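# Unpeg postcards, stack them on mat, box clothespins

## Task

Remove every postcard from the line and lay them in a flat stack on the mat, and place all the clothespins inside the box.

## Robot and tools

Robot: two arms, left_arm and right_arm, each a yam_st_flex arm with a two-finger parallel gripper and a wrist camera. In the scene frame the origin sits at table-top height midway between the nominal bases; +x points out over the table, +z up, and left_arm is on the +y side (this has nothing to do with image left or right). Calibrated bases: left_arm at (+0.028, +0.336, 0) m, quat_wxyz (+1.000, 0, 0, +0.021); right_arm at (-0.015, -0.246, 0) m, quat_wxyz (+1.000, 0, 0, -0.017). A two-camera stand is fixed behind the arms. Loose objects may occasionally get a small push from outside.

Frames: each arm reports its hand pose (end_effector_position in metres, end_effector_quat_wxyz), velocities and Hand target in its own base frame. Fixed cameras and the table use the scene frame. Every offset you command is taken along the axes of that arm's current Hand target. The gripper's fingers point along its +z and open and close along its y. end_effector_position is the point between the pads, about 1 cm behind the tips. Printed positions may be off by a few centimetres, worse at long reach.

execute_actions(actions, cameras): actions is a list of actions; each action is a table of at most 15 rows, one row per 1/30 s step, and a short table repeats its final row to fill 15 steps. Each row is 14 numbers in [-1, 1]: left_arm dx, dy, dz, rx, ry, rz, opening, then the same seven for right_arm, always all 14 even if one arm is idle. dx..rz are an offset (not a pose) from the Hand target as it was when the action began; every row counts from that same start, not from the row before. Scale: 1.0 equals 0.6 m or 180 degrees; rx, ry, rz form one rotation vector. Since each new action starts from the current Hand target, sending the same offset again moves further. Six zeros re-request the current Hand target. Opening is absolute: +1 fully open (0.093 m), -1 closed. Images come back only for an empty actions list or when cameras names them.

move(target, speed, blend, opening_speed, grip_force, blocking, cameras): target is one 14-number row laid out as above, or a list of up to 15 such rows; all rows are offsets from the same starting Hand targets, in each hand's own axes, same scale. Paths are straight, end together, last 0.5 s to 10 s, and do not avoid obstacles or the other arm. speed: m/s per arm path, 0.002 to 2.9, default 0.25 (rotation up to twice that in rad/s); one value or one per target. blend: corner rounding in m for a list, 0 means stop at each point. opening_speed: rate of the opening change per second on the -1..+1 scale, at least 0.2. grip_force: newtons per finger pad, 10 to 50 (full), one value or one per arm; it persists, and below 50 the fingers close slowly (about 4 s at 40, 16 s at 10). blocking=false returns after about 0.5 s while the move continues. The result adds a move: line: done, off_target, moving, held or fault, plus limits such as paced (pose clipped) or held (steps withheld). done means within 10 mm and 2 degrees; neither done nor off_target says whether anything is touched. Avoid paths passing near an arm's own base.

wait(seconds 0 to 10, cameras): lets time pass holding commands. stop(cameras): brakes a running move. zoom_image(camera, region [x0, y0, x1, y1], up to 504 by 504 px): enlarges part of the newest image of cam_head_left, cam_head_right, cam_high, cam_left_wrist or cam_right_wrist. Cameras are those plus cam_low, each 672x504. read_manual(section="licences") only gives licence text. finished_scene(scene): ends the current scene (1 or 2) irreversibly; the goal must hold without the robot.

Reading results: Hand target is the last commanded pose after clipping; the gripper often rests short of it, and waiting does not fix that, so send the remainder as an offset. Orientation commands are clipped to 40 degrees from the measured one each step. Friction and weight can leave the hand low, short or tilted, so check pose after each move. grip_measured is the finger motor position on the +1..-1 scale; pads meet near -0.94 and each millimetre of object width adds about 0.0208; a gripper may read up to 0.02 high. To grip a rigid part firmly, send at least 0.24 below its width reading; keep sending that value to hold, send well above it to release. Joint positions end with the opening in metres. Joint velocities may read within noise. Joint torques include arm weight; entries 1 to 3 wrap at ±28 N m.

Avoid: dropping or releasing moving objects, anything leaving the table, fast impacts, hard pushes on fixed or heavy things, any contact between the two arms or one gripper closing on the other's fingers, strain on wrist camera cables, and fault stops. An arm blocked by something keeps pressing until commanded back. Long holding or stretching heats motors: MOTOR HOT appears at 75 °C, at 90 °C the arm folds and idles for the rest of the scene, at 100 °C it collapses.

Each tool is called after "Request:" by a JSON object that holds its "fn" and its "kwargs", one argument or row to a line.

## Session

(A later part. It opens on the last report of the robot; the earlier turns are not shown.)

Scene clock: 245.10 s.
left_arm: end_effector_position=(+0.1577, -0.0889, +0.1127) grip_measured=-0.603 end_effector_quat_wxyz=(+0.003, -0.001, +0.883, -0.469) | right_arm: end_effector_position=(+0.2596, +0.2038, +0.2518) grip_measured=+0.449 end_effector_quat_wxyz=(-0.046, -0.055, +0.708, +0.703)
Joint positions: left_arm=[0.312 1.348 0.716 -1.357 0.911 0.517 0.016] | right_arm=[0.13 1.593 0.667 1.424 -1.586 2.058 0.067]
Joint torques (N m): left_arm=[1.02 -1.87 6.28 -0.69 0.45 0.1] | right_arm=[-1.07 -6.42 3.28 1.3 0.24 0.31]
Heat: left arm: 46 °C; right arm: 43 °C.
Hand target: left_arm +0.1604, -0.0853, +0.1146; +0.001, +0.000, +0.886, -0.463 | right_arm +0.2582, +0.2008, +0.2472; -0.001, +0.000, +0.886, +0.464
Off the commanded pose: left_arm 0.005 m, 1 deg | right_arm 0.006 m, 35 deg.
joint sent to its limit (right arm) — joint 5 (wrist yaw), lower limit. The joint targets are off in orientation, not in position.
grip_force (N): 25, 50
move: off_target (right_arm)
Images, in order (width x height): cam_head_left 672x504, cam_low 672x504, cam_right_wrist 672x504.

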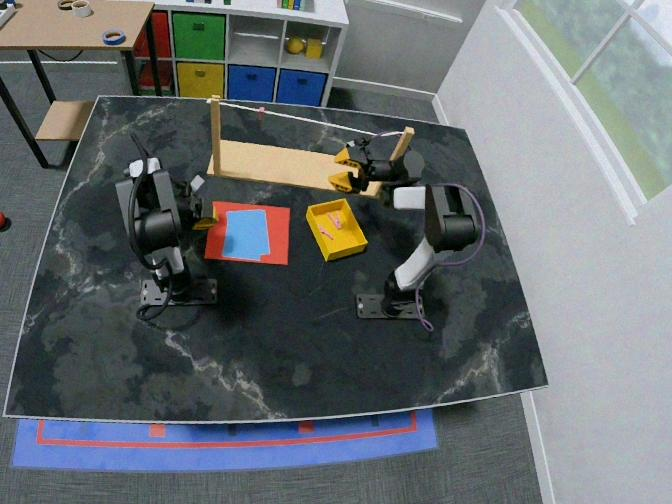

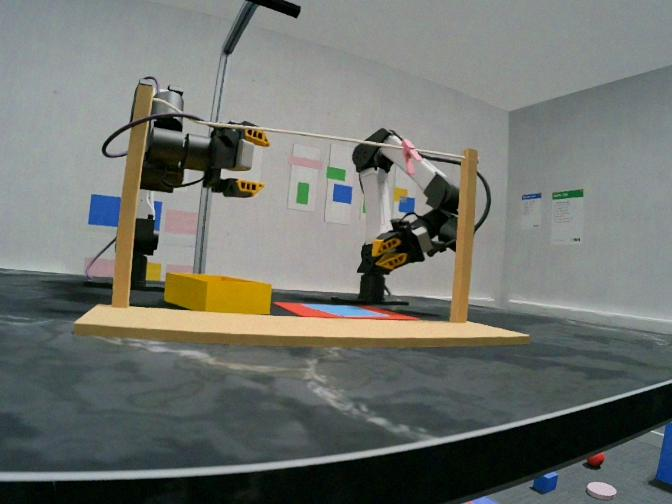

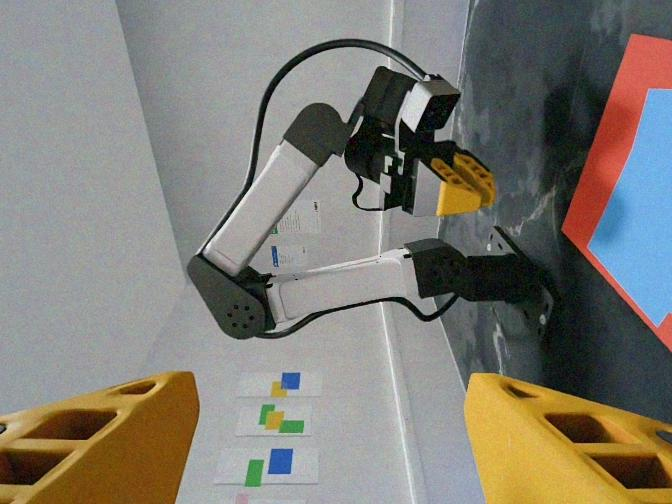

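Request:
{"fn": "move", "kwargs": {
  "target": [
    [-0.15,-0.3,-0.078,-0.135,-0.388,0.323,0,0.067,0,0,0.133,-0.138,-0.523,0.3],
    [-0.15,-0.3,-0.078,-0.135,-0.388,0.323,0,0.067,0,0,-0.212,0.221,0.833,0.3]
  ],
  "speed": 0.4,
  "cameras": ["cam_left_wrist","cam_right_wrist","cam_head_left","cam_low"]
}}

Request:
{"fn": "zoom_image", "kwargs": {
  "camera": "cam_left_wrist",
  "region": [200, 100, 480, 380]
}}

Scene clock: 256.27 s.
left_arm: end_effector_position=(+0.2486, -0.1492, +0.2955) grip_measured=-0.003 end_effector_quat_wxyz=(+0.693, +0.149, +0.688, -0.155) | right_arm: end_effector_position=(+0.2189, +0.2015, +0.2542) grip_measured=+0.302 end_effector_quat_wxyz=(-0.646, +0.702, +0.046, +0.295)
Joint positions: left_arm=[-0.688 0.585 0.481 0.112 -0.256 -0.005 0.045] | right_arm=[0.27 0.854 0.369 0.5 -0.939 -2.052 0.06]
Joint torques (N m): left_arm=[-0.16 1.2 5.68 2.32 -0.17 0.07] | right_arm=[-0.75 -0.38 5.09 2.32 -0.14 0.19]
Heat: left arm: 45 °C; right arm: 43 °C.
Hand target: left_arm +0.2501, -0.1497, +0.2893; +0.692, +0.149, +0.691, -0.148 | right_arm +0.2181, +0.2008, +0.2473; -0.646, +0.705, +0.046, +0.289
Off the commanded pose: left_arm 0.006 m, 1 deg | right_arm 0.007 m, 1 deg.
grip_force (N): 25, 50
move: done; limits=paced
Images, in order (width x height): cam_head_left 672x504, cam_low 672x504, cam_left_wrist 672x504, cam_right_wrist 672x504.

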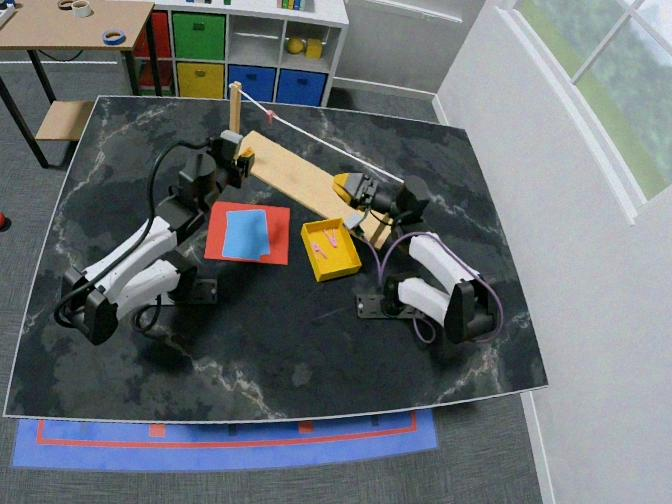

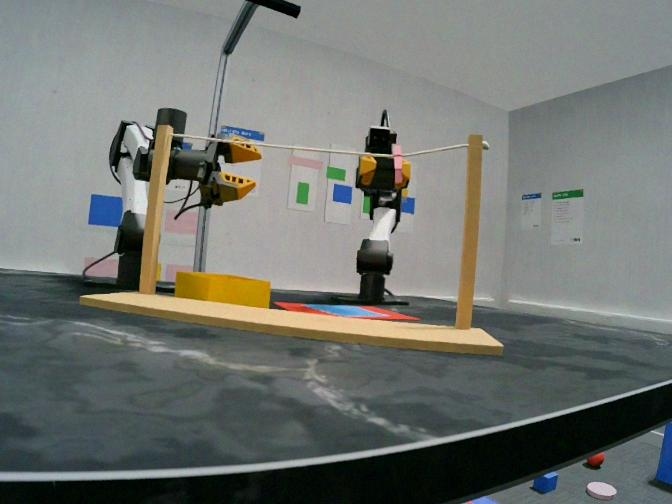

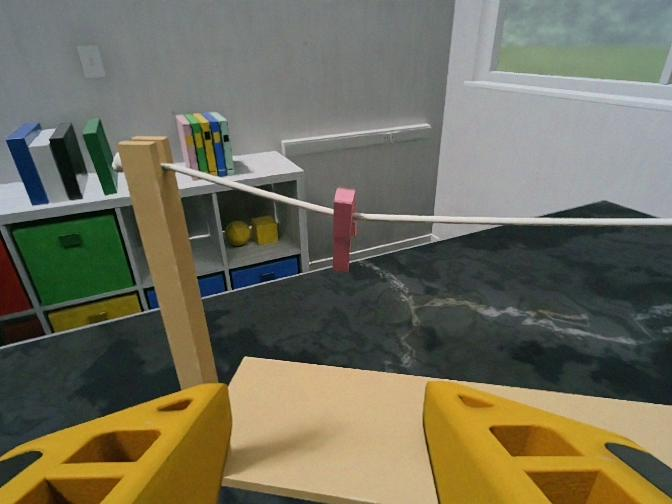

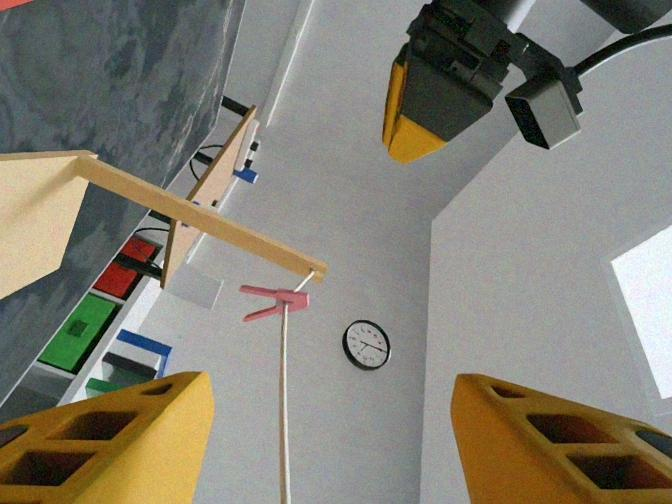

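Scaled by 1.800 from the camera's 672x504 image, which has a finer 960x720 frame.

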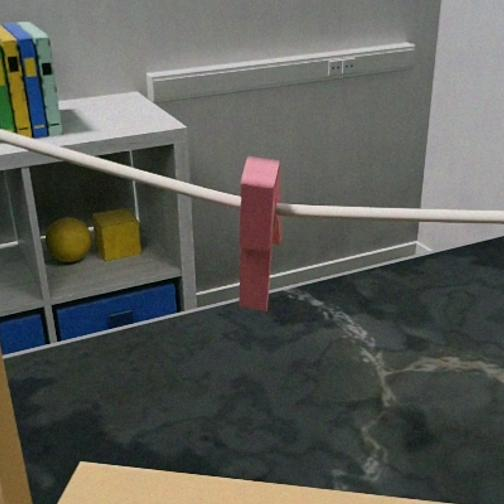

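Request:
{"fn": "move", "kwargs": {
  "target": [-0.025,-0.007,0.15,0,0,0,-0.2,0,0,0,0,0,0,0.3],
  "cameras": ["cam_left_wrist","cam_low","cam_right_wrist"]
}}

Request:
{"fn": "zoom_image", "kwargs": {
  "camera": "cam_low",
  "region": [320, 100, 480, 220]
}}

Scene clock: 261.60 s.
left_arm: end_effector_position=(+0.3265, -0.1882, +0.2899) grip_measured=-0.197 end_effector_quat_wxyz=(+0.680, +0.150, +0.703, -0.143) | right_arm: end_effector_position=(+0.2188, +0.2015, +0.2543) grip_measured=+0.302 end_effector_quat_wxyz=(-0.646, +0.702, +0.047, +0.295)
Joint positions: left_arm=[-0.607 1.047 0.632 0.381 -0.19 -0.003 0.036] | right_arm=[0.27 0.854 0.369 0.501 -0.94 -2.052 0.06]
Joint torques (N m): left_arm=[1.09 -2.02 9.25 2.36 0.13 0] | right_arm=[-0.81 -0.43 5.09 2.29 -0.15 0.18]
Heat: left arm: 46 °C; right arm: 43 °C.
Hand target: left_arm +0.3304, -0.1905, +0.3042; +0.692, +0.149, +0.691, -0.148 | right_arm +0.2181, +0.2007, +0.2473; -0.646, +0.705, +0.047, +0.289
Off the commanded pose: left_arm 0.015 m, 2 deg | right_arm 0.007 m, 1 deg.
grip_force (N): 25, 50
move: off_target (left_arm)
Images, in order (width x height): cam_low 672x504, cam_left_wrist 672x504, cam_right_wrist 672x504.

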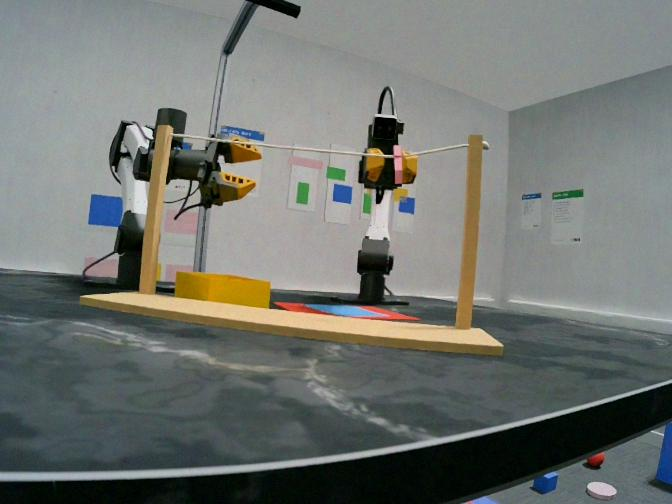

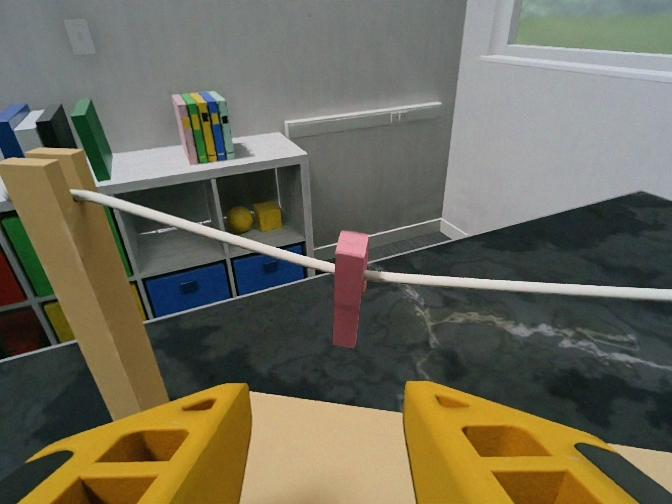

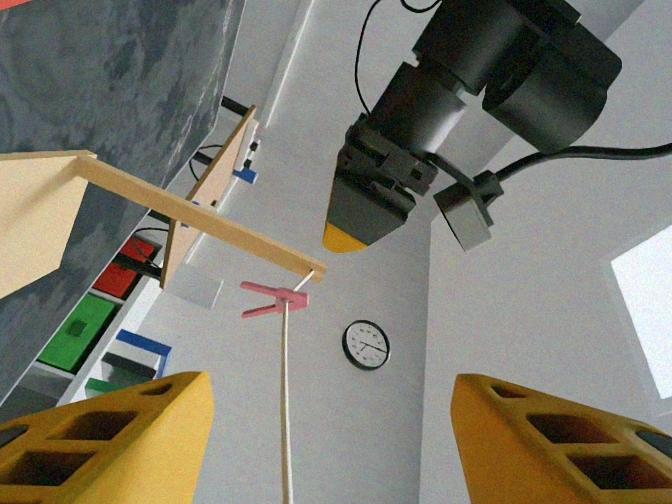

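Scaled by 3.150 from the camera's 672x504 image, which has a finer 960x720 frame.

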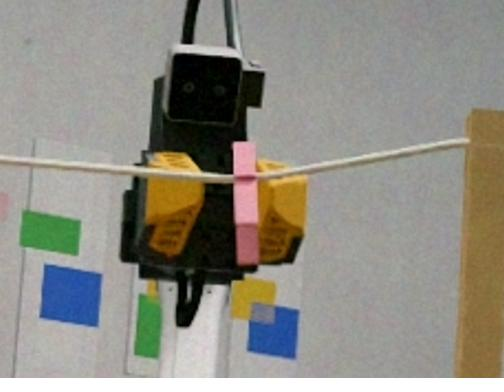

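Request:
{"fn": "move", "kwargs": {
  "target": [-0.008,-0.012,0.14,0,0,0,-0.2,0,0,0,0,0,0,0.3],
  "cameras": ["cam_left_wrist","cam_right_wrist"]
}}

Scene clock: 263.60 s.
left_arm: end_effector_position=(+0.3983, -0.2292, +0.2986) grip_measured=-0.197 end_effector_quat_wxyz=(+0.682, +0.149, +0.701, -0.144) | right_arm: end_effector_position=(+0.2188, +0.2015, +0.2543) grip_measured=+0.302 end_effector_quat_wxyz=(-0.646, +0.702, +0.047, +0.295)
Joint positions: left_arm=[-0.582 1.403 0.888 0.487 -0.164 -0.003 0.036] | right_arm=[0.27 0.854 0.369 0.501 -0.94 -2.052 0.06]
Joint torques (N m): left_arm=[0.98 -4.51 8.92 2.39 0.13 0.02] | right_arm=[-0.79 -0.44 5.08 2.29 -0.15 0.19]
Heat: left arm: 46 °C; right arm: 43 °C.
Hand target: left_arm +0.4040, -0.2316, +0.3091; +0.692, +0.149, +0.691, -0.148 | right_arm +0.2181, +0.2007, +0.2473; -0.646, +0.705, +0.047, +0.289
Off the commanded pose: left_arm 0.012 m, 2 deg | right_arm 0.007 m, 1 deg.
grip_force (N): 25, 50
move: off_target (left_arm)
Images, in order (width x height): cam_left_wrist 672x504, cam_right_wrist 672x504.

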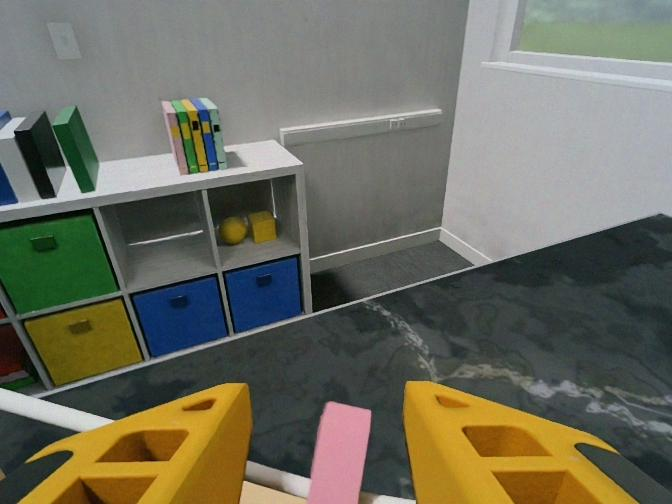

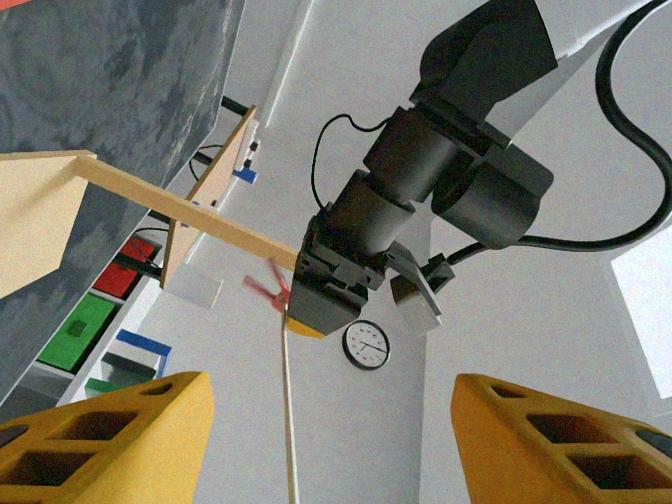

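Request:
{"fn": "move", "kwargs": {
  "target": [
    [0.035,-0.003,0.02,0,0,0,-0.2,0,0,0,0,0,0,0.3],
    [0.053,-0.003,0.062,0,0,0,-0.2,0,0,0,0,0,0,0.3]
  ],
  "speed": 0.12,
  "cameras": ["cam_left_wrist","cam_right_wrist","cam_low"]
}}

Request:
{"fn": "zoom_image", "kwargs": {
  "camera": "cam_right_wrist",
  "region": [200, 200, 400, 350]
}}

Request:
{"fn": "zoom_image", "kwargs": {
  "camera": "cam_low",
  "region": [320, 100, 480, 220]
}}

Scene clock: 265.93 s.
left_arm: end_effector_position=(+0.4255, -0.2469, +0.3089) grip_measured=-0.197 end_effector_quat_wxyz=(+0.723, +0.137, +0.657, -0.164) | right_arm: end_effector_position=(+0.2188, +0.2015, +0.2543) grip_measured=+0.302 end_effector_quat_wxyz=(-0.646, +0.702, +0.047, +0.295)
Joint positions: left_arm=[-0.575 1.56 0.945 0.715 -0.146 -0.003 0.036] | right_arm=[0.27 0.854 0.369 0.501 -0.94 -2.052 0.06]
Joint torques (N m): left_arm=[1.43 -3.73 7.05 1.45 0.11 0] | right_arm=[-0.8 -0.4 5.07 2.3 -0.15 0.18]
Heat: left arm: 46 °C; right arm: 43 °C.
Hand target: left_arm +0.4372, -0.2486, +0.2773; +0.691, +0.149, +0.691, -0.148 | right_arm +0.2181, +0.2007, +0.2473; -0.646, +0.705, +0.047, +0.289
Off the commanded pose: left_arm 0.034 m, 6 deg | right_arm 0.007 m, 1 deg.
grip_force (N): 25, 50
move: off_target (left_arm)
Images, in order (width x height): cam_low 672x504, cam_left_wrist 672x504, cam_right_wrist 672x504.

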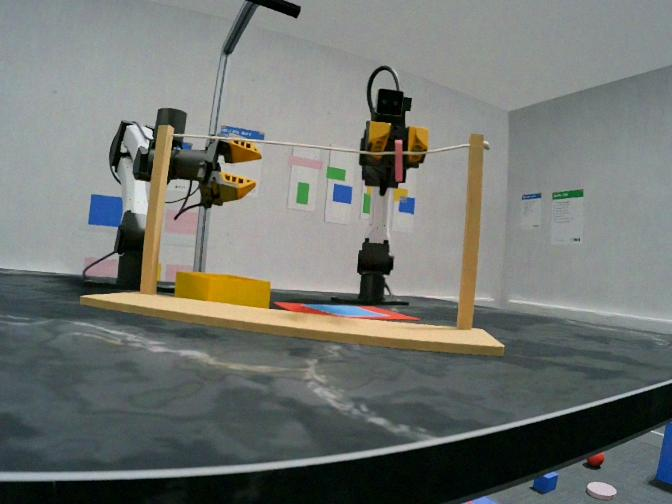

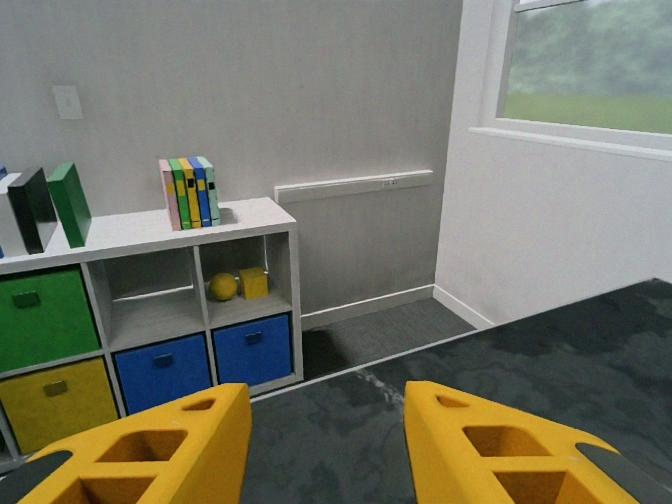

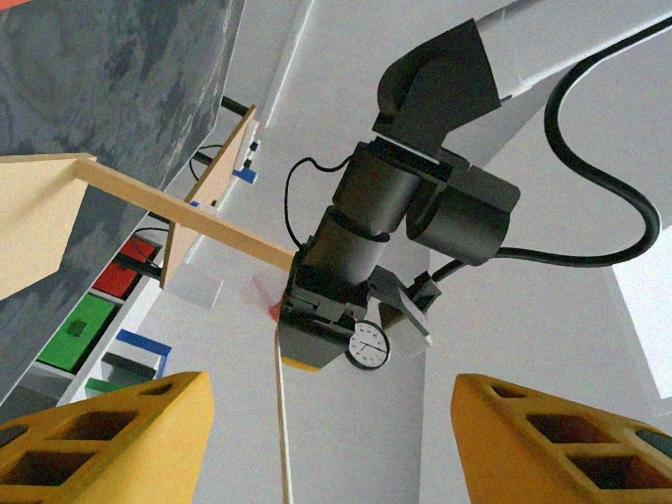

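Scaled by 2.520 from the camera's 672x504 image, which has a finer 960x720 frame.

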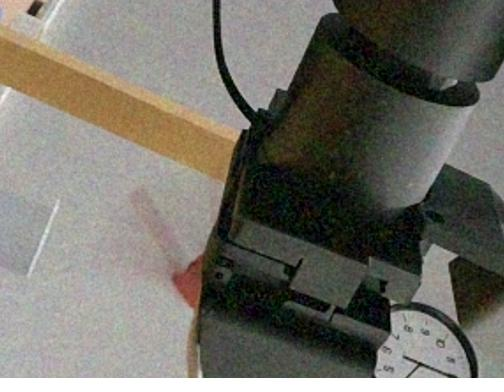

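Scaled by 3.150 from the camera's 672x504 image, which has a finer 960x720 frame.

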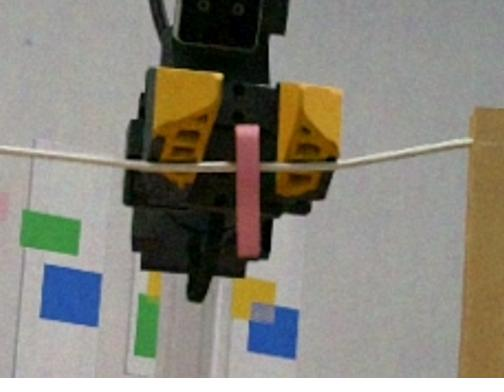

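Request:
{"fn": "move", "kwargs": {
  "target": [0,0,0,0,0,0,-0.95,0,0,0,0,0,0,0.3],
  "opening_speed": 1,
  "grip_force": [15,50],
  "cameras": ["cam_left_wrist","cam_right_wrist","cam_low"]
}}

Request:
{"fn": "zoom_image", "kwargs": {
  "camera": "cam_low",
  "region": [320, 80, 480, 200]
}}

Scene clock: 270.93 s.
left_arm: end_effector_position=(+0.4268, -0.2455, +0.3084) grip_measured=-0.772 end_effector_quat_wxyz=(+0.722, +0.139, +0.657, -0.165) | right_arm: end_effector_position=(+0.2188, +0.2015, +0.2543) grip_measured=+0.302 end_effector_quat_wxyz=(-0.646, +0.702, +0.047, +0.295)
Joint positions: left_arm=[-0.567 1.562 0.945 0.716 -0.133 -0.003 0.008] | right_arm=[0.27 0.854 0.369 0.501 -0.94 -2.052 0.06]
Joint torques (N m): left_arm=[0.72 -3.88 7.21 1.43 -0.06 0.03] | right_arm=[-0.79 -0.42 5.11 2.3 -0.15 0.19]
Heat: left arm: 47 °C; right arm: 43 °C.
Hand target: left_arm +0.4371, -0.2487, +0.2773; +0.691, +0.149, +0.691, -0.148 | right_arm +0.2181, +0.2007, +0.2473; -0.646, +0.705, +0.047, +0.289
Off the commanded pose: left_arm 0.033 m, 6 deg | right_arm 0.007 m, 1 deg.
grip_force (N): 15, 50
move: off_target (left_arm)
Images, in order (width x height): cam_low 672x504, cam_left_wrist 672x504, cam_right_wrist 672x504.

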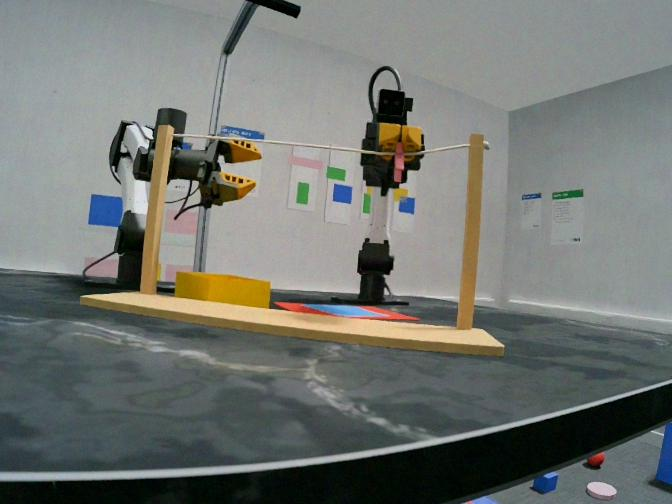

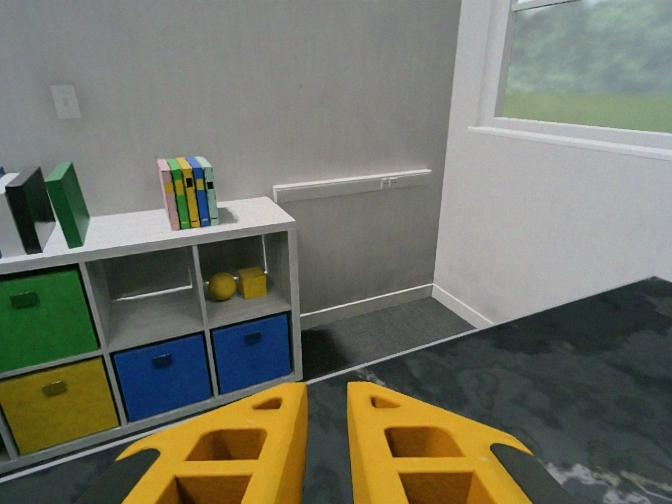

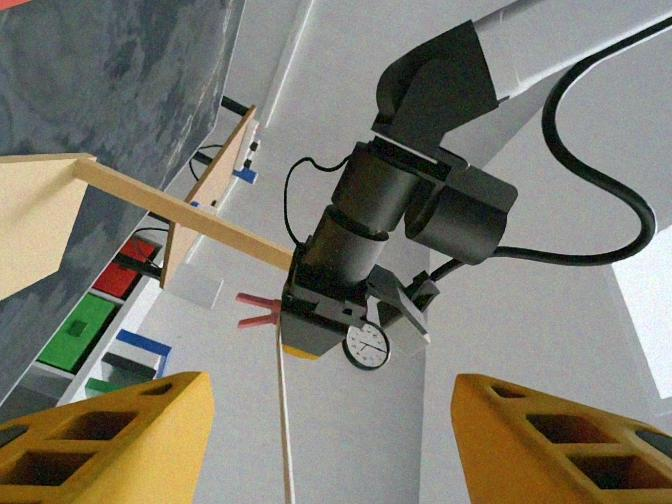

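Scaled by 3.150 from the camera's 672x504 image, which has a finer 960x720 frame.

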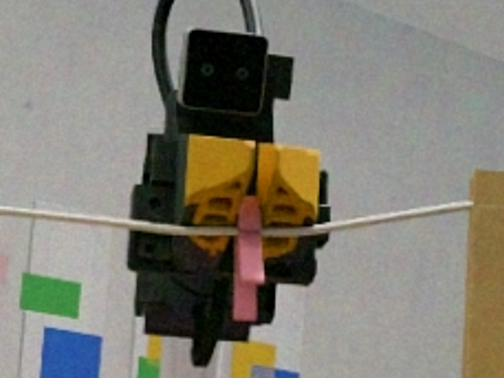

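Request:
{"fn": "move", "kwargs": {
  "target": [-0.055,0,0.008,0,0.3,0,-0.95,0,0,0,0,0,0,0.3],
  "speed": 0.2,
  "cameras": ["cam_left_wrist","cam_right_wrist","cam_low"]
}}

Request:
{"fn": "zoom_image", "kwargs": {
  "camera": "cam_right_wrist",
  "region": [180, 200, 380, 350]
}}

Scene clock: 275.60 s.
left_arm: end_effector_position=(+0.4389, -0.2521, +0.3182) grip_measured=-0.782 end_effector_quat_wxyz=(+0.327, +0.203, +0.920, -0.068) | right_arm: end_effector_position=(+0.2188, +0.2015, +0.2543) grip_measured=+0.302 end_effector_quat_wxyz=(-0.646, +0.702, +0.047, +0.295)
Joint positions: left_arm=[-0.547 2.247 2.844 -1.489 -0.078 -0.085 0.008] | right_arm=[0.27 0.854 0.369 0.501 -0.94 -2.052 0.06]
Joint torques (N m): left_arm=[1.33 -9.36 6.63 1.37 0.04 -0.11] | right_arm=[-0.77 -0.42 5.05 2.29 -0.16 0.18]
Heat: left arm: 47 °C; right arm: 43 °C.
Hand target: left_arm +0.4415, -0.2506, +0.3103; +0.302, +0.200, +0.930, -0.064 | right_arm +0.2181, +0.2007, +0.2473; -0.646, +0.705, +0.047, +0.289
Off the commanded pose: left_arm 0.008 m, 3 deg | right_arm 0.007 m, 1 deg.
elbow stopped short (left arm): the move would have taken joint 3 (elbow) straighter than the controller allows.
grip_force (N): 15, 50
move: off_target (left_arm)
Images, in order (width x height): cam_low 672x504, cam_left_wrist 672x504, cam_right_wrist 672x504.

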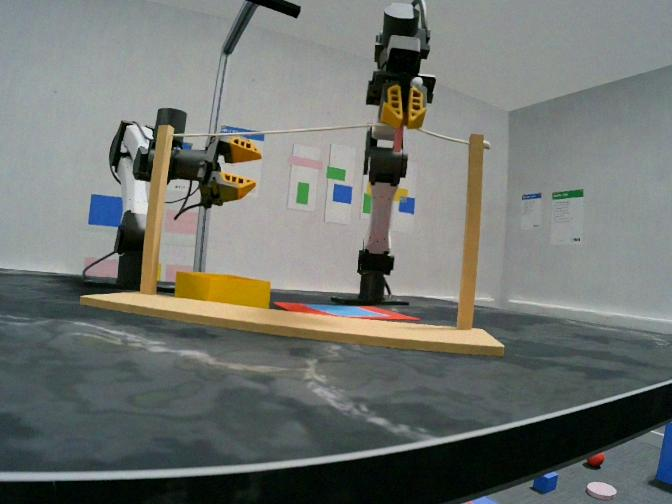

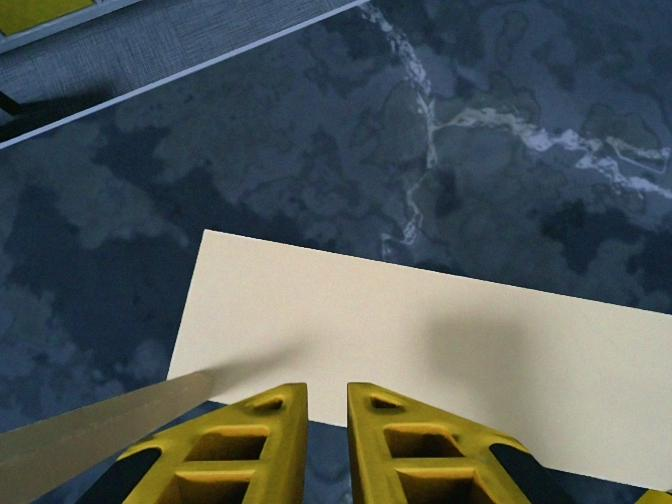

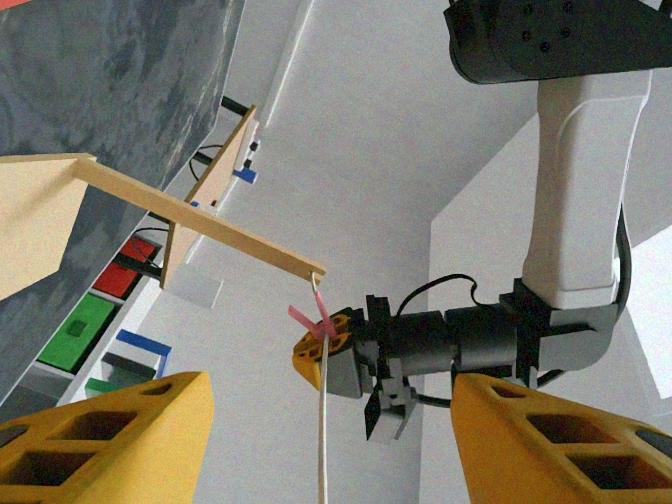

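Scaled by 2.520 from the camera's 672x504 image, which has a finer 960x720 frame.

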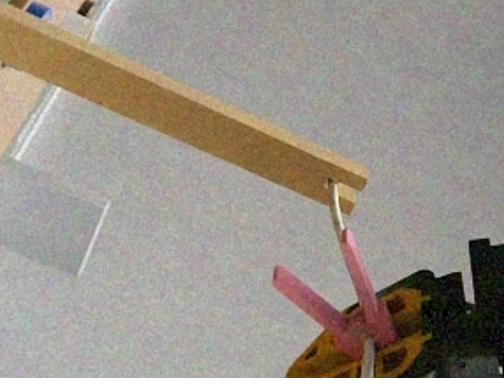

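Request:
{"fn": "move", "kwargs": {
  "target": [0,0,-0.005,0,0.12,0,-0.95,0,0,0,0,0,0,0.3],
  "speed": 0.2,
  "cameras": ["cam_right_wrist","cam_head_left"]
}}

Request:
{"fn": "zoom_image", "kwargs": {
  "camera": "cam_right_wrist",
  "region": [180, 200, 380, 350]
}}

Scene clock: 279.40 s.
left_arm: end_effector_position=(+0.4381, -0.2517, +0.3172) grip_measured=-0.782 end_effector_quat_wxyz=(+0.320, +0.204, +0.921, -0.082) | right_arm: end_effector_position=(+0.2188, +0.2015, +0.2543) grip_measured=+0.302 end_effector_quat_wxyz=(-0.646, +0.702, +0.047, +0.295)
Joint positions: left_arm=[-0.535 2.247 2.844 -1.494 -0.041 -0.085 0.008] | right_arm=[0.27 0.854 0.369 0.501 -0.94 -2.052 0.06]
Joint torques (N m): left_arm=[1.18 -9.89 6.74 1.39 0.11 -0.07] | right_arm=[-0.77 -0.43 5.11 2.29 -0.15 0.19]
Heat: left arm: 47 °C; right arm: 43 °C.
Hand target: left_arm +0.4399, -0.2499, +0.3127; +0.123, +0.209, +0.970, -0.026 | right_arm +0.2181, +0.2007, +0.2473; -0.646, +0.705, +0.047, +0.289
Off the commanded pose: left_arm 0.005 m, 24 deg | right_arm 0.007 m, 1 deg.
elbow stopped short (left arm): the move would have taken joint 3 (elbow) straighter than the controller allows.
grip_force (N): 15, 50
move: off_target (left_arm)
Images, in order (width x height): cam_head_left 672x504, cam_right_wrist 672x504.

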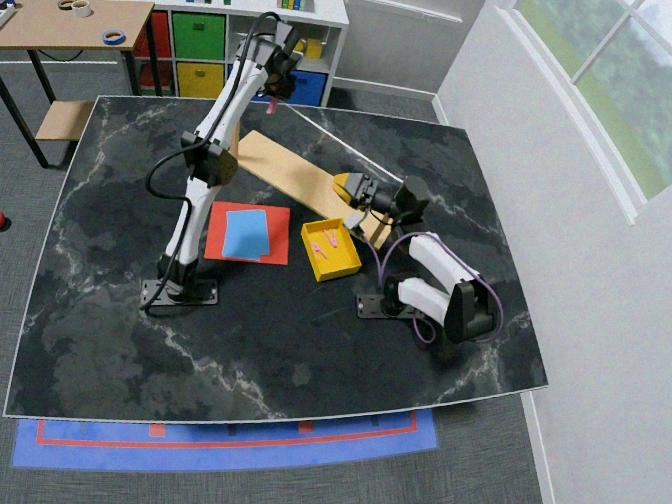

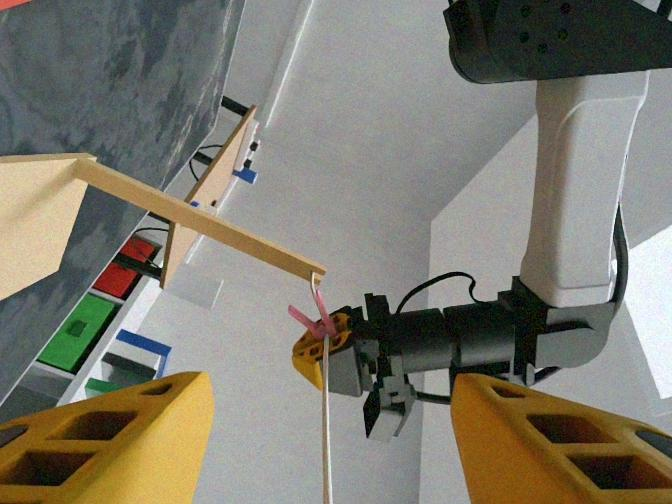

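Scaled by 2.520 from the camera's 672x504 image, which has a finer 960x720 frame.

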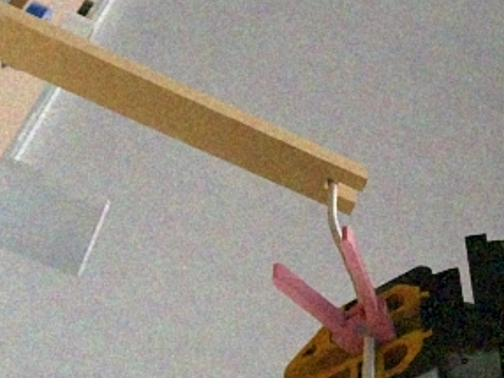

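Request:
{"fn": "move", "kwargs": {
  "target": [0,0,0,0,-0.12,0,-0.95,0.152,0.055,0.232,0.002,0.113,-0.2,0.2],
  "speed": 0.2,
  "cameras": ["cam_right_wrist","cam_low"]
}}

Scene clock: 284.00 s.
left_arm: end_effector_position=(+0.4383, -0.2512, +0.3172) grip_measured=-0.782 end_effector_quat_wxyz=(+0.321, +0.203, +0.922, -0.081) | right_arm: end_effector_position=(+0.3579, +0.2964, +0.2395) grip_measured=+0.202 end_effector_quat_wxyz=(+0.659, -0.593, -0.061, -0.459)
Joint positions: left_arm=[-0.535 2.247 2.844 -1.495 -0.045 -0.086 0.008] | right_arm=[0.507 1.866 0.709 1.498 -0.531 -2.103 0.055]
Joint torques (N m): left_arm=[0.06 -9.98 6.42 1.36 -0.31 -0.08] | right_arm=[0.62 -7.15 6.68 3.16 0.16 0.17]
Heat: left arm: 46 °C; right arm: 43 °C.
Hand target: left_arm +0.4399, -0.2499, +0.3128; +0.303, +0.200, +0.930, -0.064 | right_arm +0.3565, +0.2979, +0.2610; +0.526, -0.593, -0.149, -0.591
Off the commanded pose: left_arm 0.005 m, 3 deg | right_arm 0.022 m, 24 deg.
elbow stopped short (left arm): the move would have taken joint 3 (elbow) straighter than the controller allows.
joint sent to its limit (right arm) — joint 4 (wrist pitch), upper limit; joint 6 (wrist roll), lower limit. The joint targets are off in orientation, not in position.
grip_force (N): 15, 50
move: off_target (left_arm, right_arm)
Images, in order (width x height): cam_low 672x504, cam_right_wrist 672x504.

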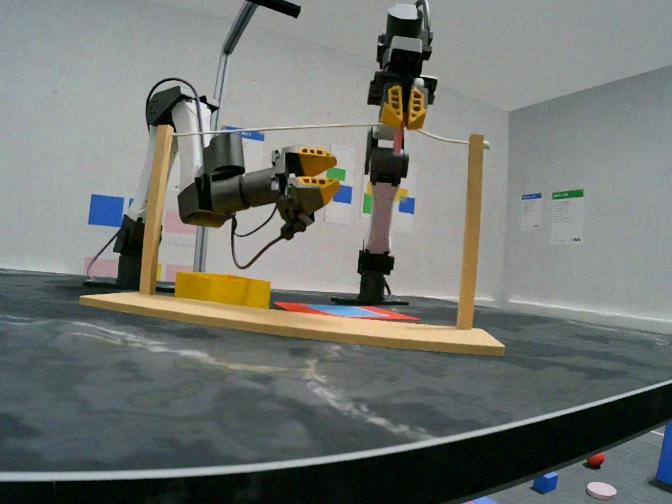

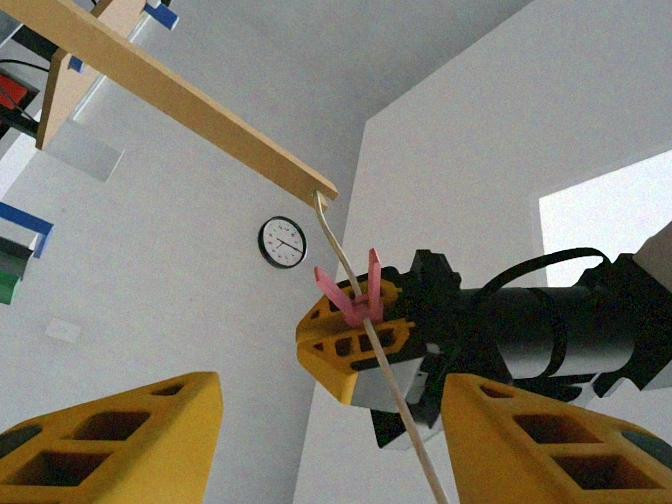

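Request:
{"fn": "move", "kwargs": {
  "target": [0,0,0,0,0,0,-0.95,0.033,-0.01,0.117,0,0,0,0.1],
  "speed": 0.15,
  "cameras": ["cam_right_wrist"]
}}

Scene clock: 288.37 s.
left_arm: end_effector_position=(+0.4365, -0.2517, +0.3162) grip_measured=-0.782 end_effector_quat_wxyz=(+0.318, +0.204, +0.923, -0.079) | right_arm: end_effector_position=(+0.3902, +0.3430, +0.2964) grip_measured=+0.102 end_effector_quat_wxyz=(+0.685, -0.540, -0.093, -0.480)
Joint positions: left_arm=[-0.539 2.247 2.844 -1.502 -0.048 -0.088 0.008] | right_arm=[0.561 1.972 1.038 1.41 -0.516 -2.103 0.05]
Joint torques (N m): left_arm=[0.44 -9.84 6.57 1.46 -0.25 -0.05] | right_arm=[0.34 -8.69 7.6 1.87 0.2 0.17]
Heat: left arm: 46 °C; right arm: 44 °C.
Hand target: left_arm +0.4399, -0.2498, +0.3128; +0.302, +0.200, +0.930, -0.064 | right_arm +0.3951, +0.3476, +0.2983; +0.526, -0.593, -0.149, -0.591
Off the commanded pose: left_arm 0.005 m, 3 deg | right_arm 0.007 m, 24 deg.
elbow stopped short (left arm): the move would have taken joint 3 (elbow) straighter than the controller allows.
joint sent to its limit (right arm) — joint 6 (wrist roll), lower limit. The joint targets are off in orientation, not in position.
grip_force (N): 15, 50
move: off_target (left_arm, right_arm)
Images, in order (width x height): cam_right_wrist 672x504.

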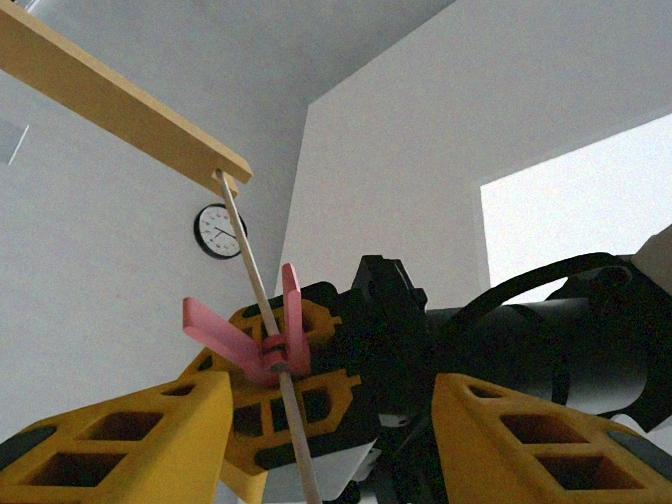

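Request:
{"fn": "move", "kwargs": {
  "target": [
    [0,0,0,0,0,0,-0.95,-0.041,0.022,0.009,0,0,0,0.1],
    [0,0,0,0,0,0,-0.95,-0.043,0.014,0.037,0,0,0,0.1]
  ],
  "speed": 0.08,
  "cameras": ["cam_right_wrist","cam_low"]
}}

Scene clock: 297.93 s.
left_arm: end_effector_position=(+0.4368, -0.2511, +0.3161) grip_measured=-0.782 end_effector_quat_wxyz=(+0.318, +0.203, +0.923, -0.077) | right_arm: end_effector_position=(+0.4034, +0.3681, +0.2762) grip_measured=+0.102 end_effector_quat_wxyz=(+0.687, -0.545, -0.083, -0.473)
Joint positions: left_arm=[-0.539 2.247 2.844 -1.502 -0.052 -0.088 0.008] | right_arm=[0.598 2.085 1.127 1.414 -0.476 -2.103 0.05]
Joint torques (N m): left_arm=[0.39 -9.85 6.69 1.43 -0.23 -0.08] | right_arm=[0.57 -9.54 7.58 1.97 0.16 0.17]
Heat: left arm: 46 °C; right arm: 44 °C.
Hand target: left_arm +0.4399, -0.2499, +0.3128; +0.302, +0.200, +0.930, -0.064 | right_arm +0.4071, +0.3736, +0.2779; +0.526, -0.593, -0.149, -0.591
Off the commanded pose: left_arm 0.005 m, 2 deg | right_arm 0.007 m, 25 deg.
elbow stopped short (left arm): the move would have taken joint 3 (elbow) straighter than the controller allows.
joint sent to its limit (right arm) — joint 6 (wrist roll), lower limit. The joint targets are off in orientation, not in position.
grip_force (N): 15, 50
move: off_target (right_arm)
Images, in order (width x height): cam_low 672x504, cam_right_wrist 672x504.

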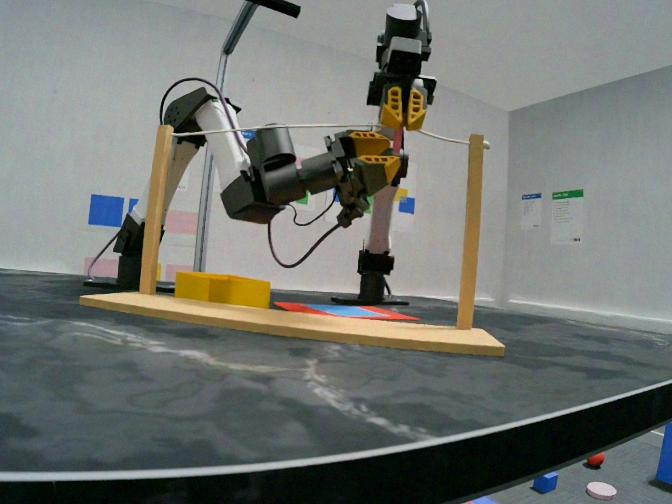

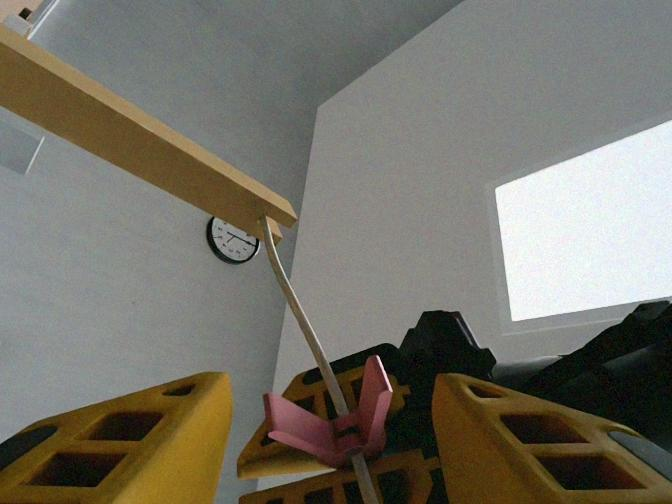

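Request:
{"fn": "move", "kwargs": {
  "target": [
    [0,0,0,0,0,0,-0.95,-0.005,0,0.021,0,0,0,0.1],
    [0,0,0,0,0,0,-0.95,-0.005,0,0.021,0,0,0,-0.95]
  ],
  "speed": 0.08,
  "opening_speed": 1,
  "cameras": ["cam_right_wrist"]
}}

Scene clock: 303.00 s.
left_arm: end_effector_position=(+0.4370, -0.2510, +0.3163) grip_measured=-0.782 end_effector_quat_wxyz=(+0.319, +0.203, +0.923, -0.076) | right_arm: end_effector_position=(+0.4114, +0.3796, +0.2747) grip_measured=-0.737 end_effector_quat_wxyz=(+0.686, -0.551, -0.075, -0.469)
Joint positions: left_arm=[-0.54 2.247 2.844 -1.501 -0.054 -0.088 0.008] | right_arm=[0.613 2.113 1.183 1.368 -0.454 -2.103 0.01]
Joint torques (N m): left_arm=[0.55 -9.83 6.52 1.44 -0.16 -0.08] | right_arm=[0.75 -10.13 7.53 2.11 0.2 0.17]
Heat: left arm: 47 °C; right arm: 44 °C.
Hand target: left_arm +0.4399, -0.2498, +0.3128; +0.302, +0.200, +0.930, -0.064 | right_arm +0.4132, +0.3851, +0.2786; +0.526, -0.593, -0.149, -0.591
Off the commanded pose: left_arm 0.005 m, 2 deg | right_arm 0.007 m, 25 deg.
elbow stopped short (left arm): the move would have taken joint 3 (elbow) straighter than the controller allows.
joint sent to its limit (right arm) — joint 6 (wrist roll), lower limit. The joint targets are off in orientation, not in position.
grip_force (N): 15, 50
move: off_target (right_arm); target 2's new opening was sent with right_arm's hand 0.007 m and 25 deg from that target
Images, in order (width x height): cam_right_wrist 672x504.

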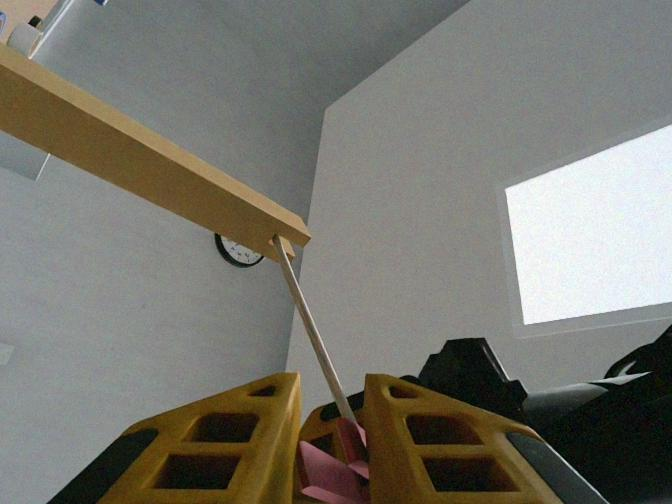

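Request:
{"fn": "move", "kwargs": {
  "target": [
    [0,0,0,0,0,0,-0.4,0,0,0,0,0,0,-0.95],
    [0,0,-0.15,0,0,0,-0.4,0,0,0,0,0,0,-0.95]
  ],
  "speed": 0.15,
  "opening_speed": 1
}}

Request:
{"fn": "move", "kwargs": {
  "target": [0,0,0,0,0,0,-0.4,-0.14,-0.007,-0.045,0,0,0,-0.95],
  "speed": 0.15,
  "cameras": ["cam_right_wrist","cam_low","cam_head_left"]
}}

Scene clock: 306.00 s.
left_arm: end_effector_position=(+0.3979, -0.2318, +0.3822) grip_measured=-0.403 end_effector_quat_wxyz=(+0.372, +0.199, +0.902, -0.091) | right_arm: end_effector_position=(+0.4104, +0.3801, +0.2757) grip_measured=-0.947 end_effector_quat_wxyz=(+0.687, -0.549, -0.077, -0.471)
Joint positions: left_arm=[-0.552 2.092 2.844 -1.539 -0.067 -0.089 0.026] | right_arm=[0.615 2.113 1.183 1.373 -0.452 -2.106 0]
Joint torques (N m): left_arm=[-0.05 -10.99 4.45 1.47 -0.21 -0.08] | right_arm=[0.51 -10.04 7.61 2.05 0.17 0.2]
Heat: left arm: 48 °C; right arm: 45 °C.
Hand target: left_arm +0.3916, -0.2283, +0.3855; +0.302, +0.200, +0.930, -0.064 | right_arm +0.4132, +0.3851, +0.2786; +0.526, -0.593, -0.149, -0.591
Off the commanded pose: left_arm 0.008 m, 9 deg | right_arm 0.006 m, 25 deg.
elbow stopped short (left arm): the move would have taken joint 3 (elbow) straighter than the controller allows.
joint sent to its limit (left arm) — joint 4 (wrist pitch), lower limit. The joint targets are off in orientation, not in position.
joint sent to its limit (right arm) — joint 6 (wrist roll), lower limit. The joint targets are off in orientation, not in position.
grip_force (N): 15, 50
move: off_target (left_arm, right_arm)

Scene clock: 308.07 s.
left_arm: end_effector_position=(+0.3979, -0.2318, +0.3822) grip_measured=-0.403 end_effector_quat_wxyz=(+0.372, +0.199, +0.902, -0.091) | right_arm: end_effector_position=(+0.3890, +0.3978, +0.2319) grip_measured=-0.946 end_effector_quat_wxyz=(+0.688, -0.557, -0.048, -0.464)
Joint positions: left_arm=[-0.552 2.092 2.844 -1.539 -0.067 -0.089 0.026] | right_arm=[0.696 2.191 1.102 1.499 -0.339 -2.106 0]
Joint torques (N m): left_arm=[0.02 -10.85 4.53 1.47 -0.16 -0.12] | right_arm=[1.76 -6.83 1.35 3.02 -0.13 0.2]
Heat: left arm: 48 °C; right arm: 44 °C.
Hand target: left_arm +0.3916, -0.2283, +0.3855; +0.302, +0.201, +0.930, -0.064 | right_arm +0.3735, +0.4026, +0.2016; +0.526, -0.593, -0.149, -0.591
Off the commanded pose: left_arm 0.008 m, 9 deg | right_arm 0.034 m, 27 deg.
joint sent to its limit (left arm) — joint 4 (wrist pitch), lower limit. The joint targets are off in orientation, not in position.
joint sent to its limit (right arm) — joint 6 (wrist roll), lower limit. The joint targets are off in orientation, not in position.
grip_force (N): 15, 50
move: off_target (left_arm, right_arm)
Images, in order (width x height): cam_head_left 672x504, cam_low 672x504, cam_right_wrist 672x504.

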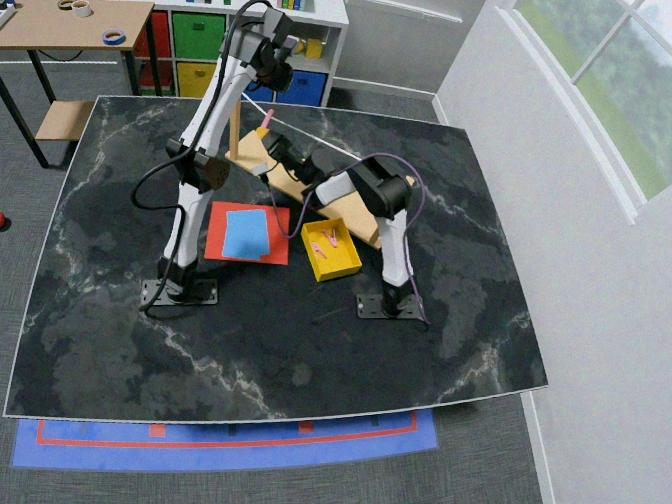

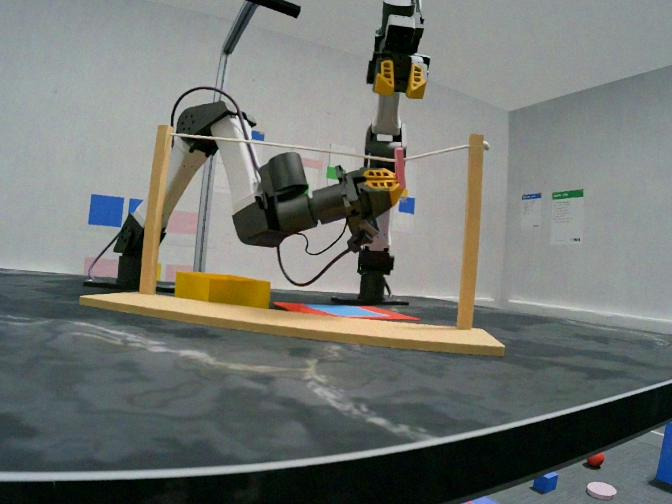

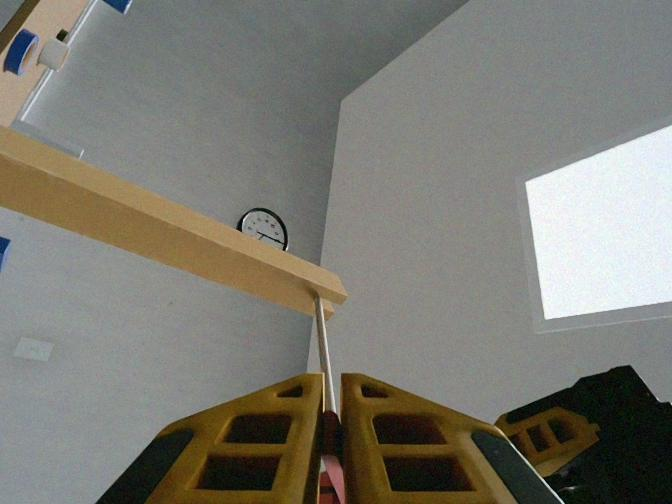

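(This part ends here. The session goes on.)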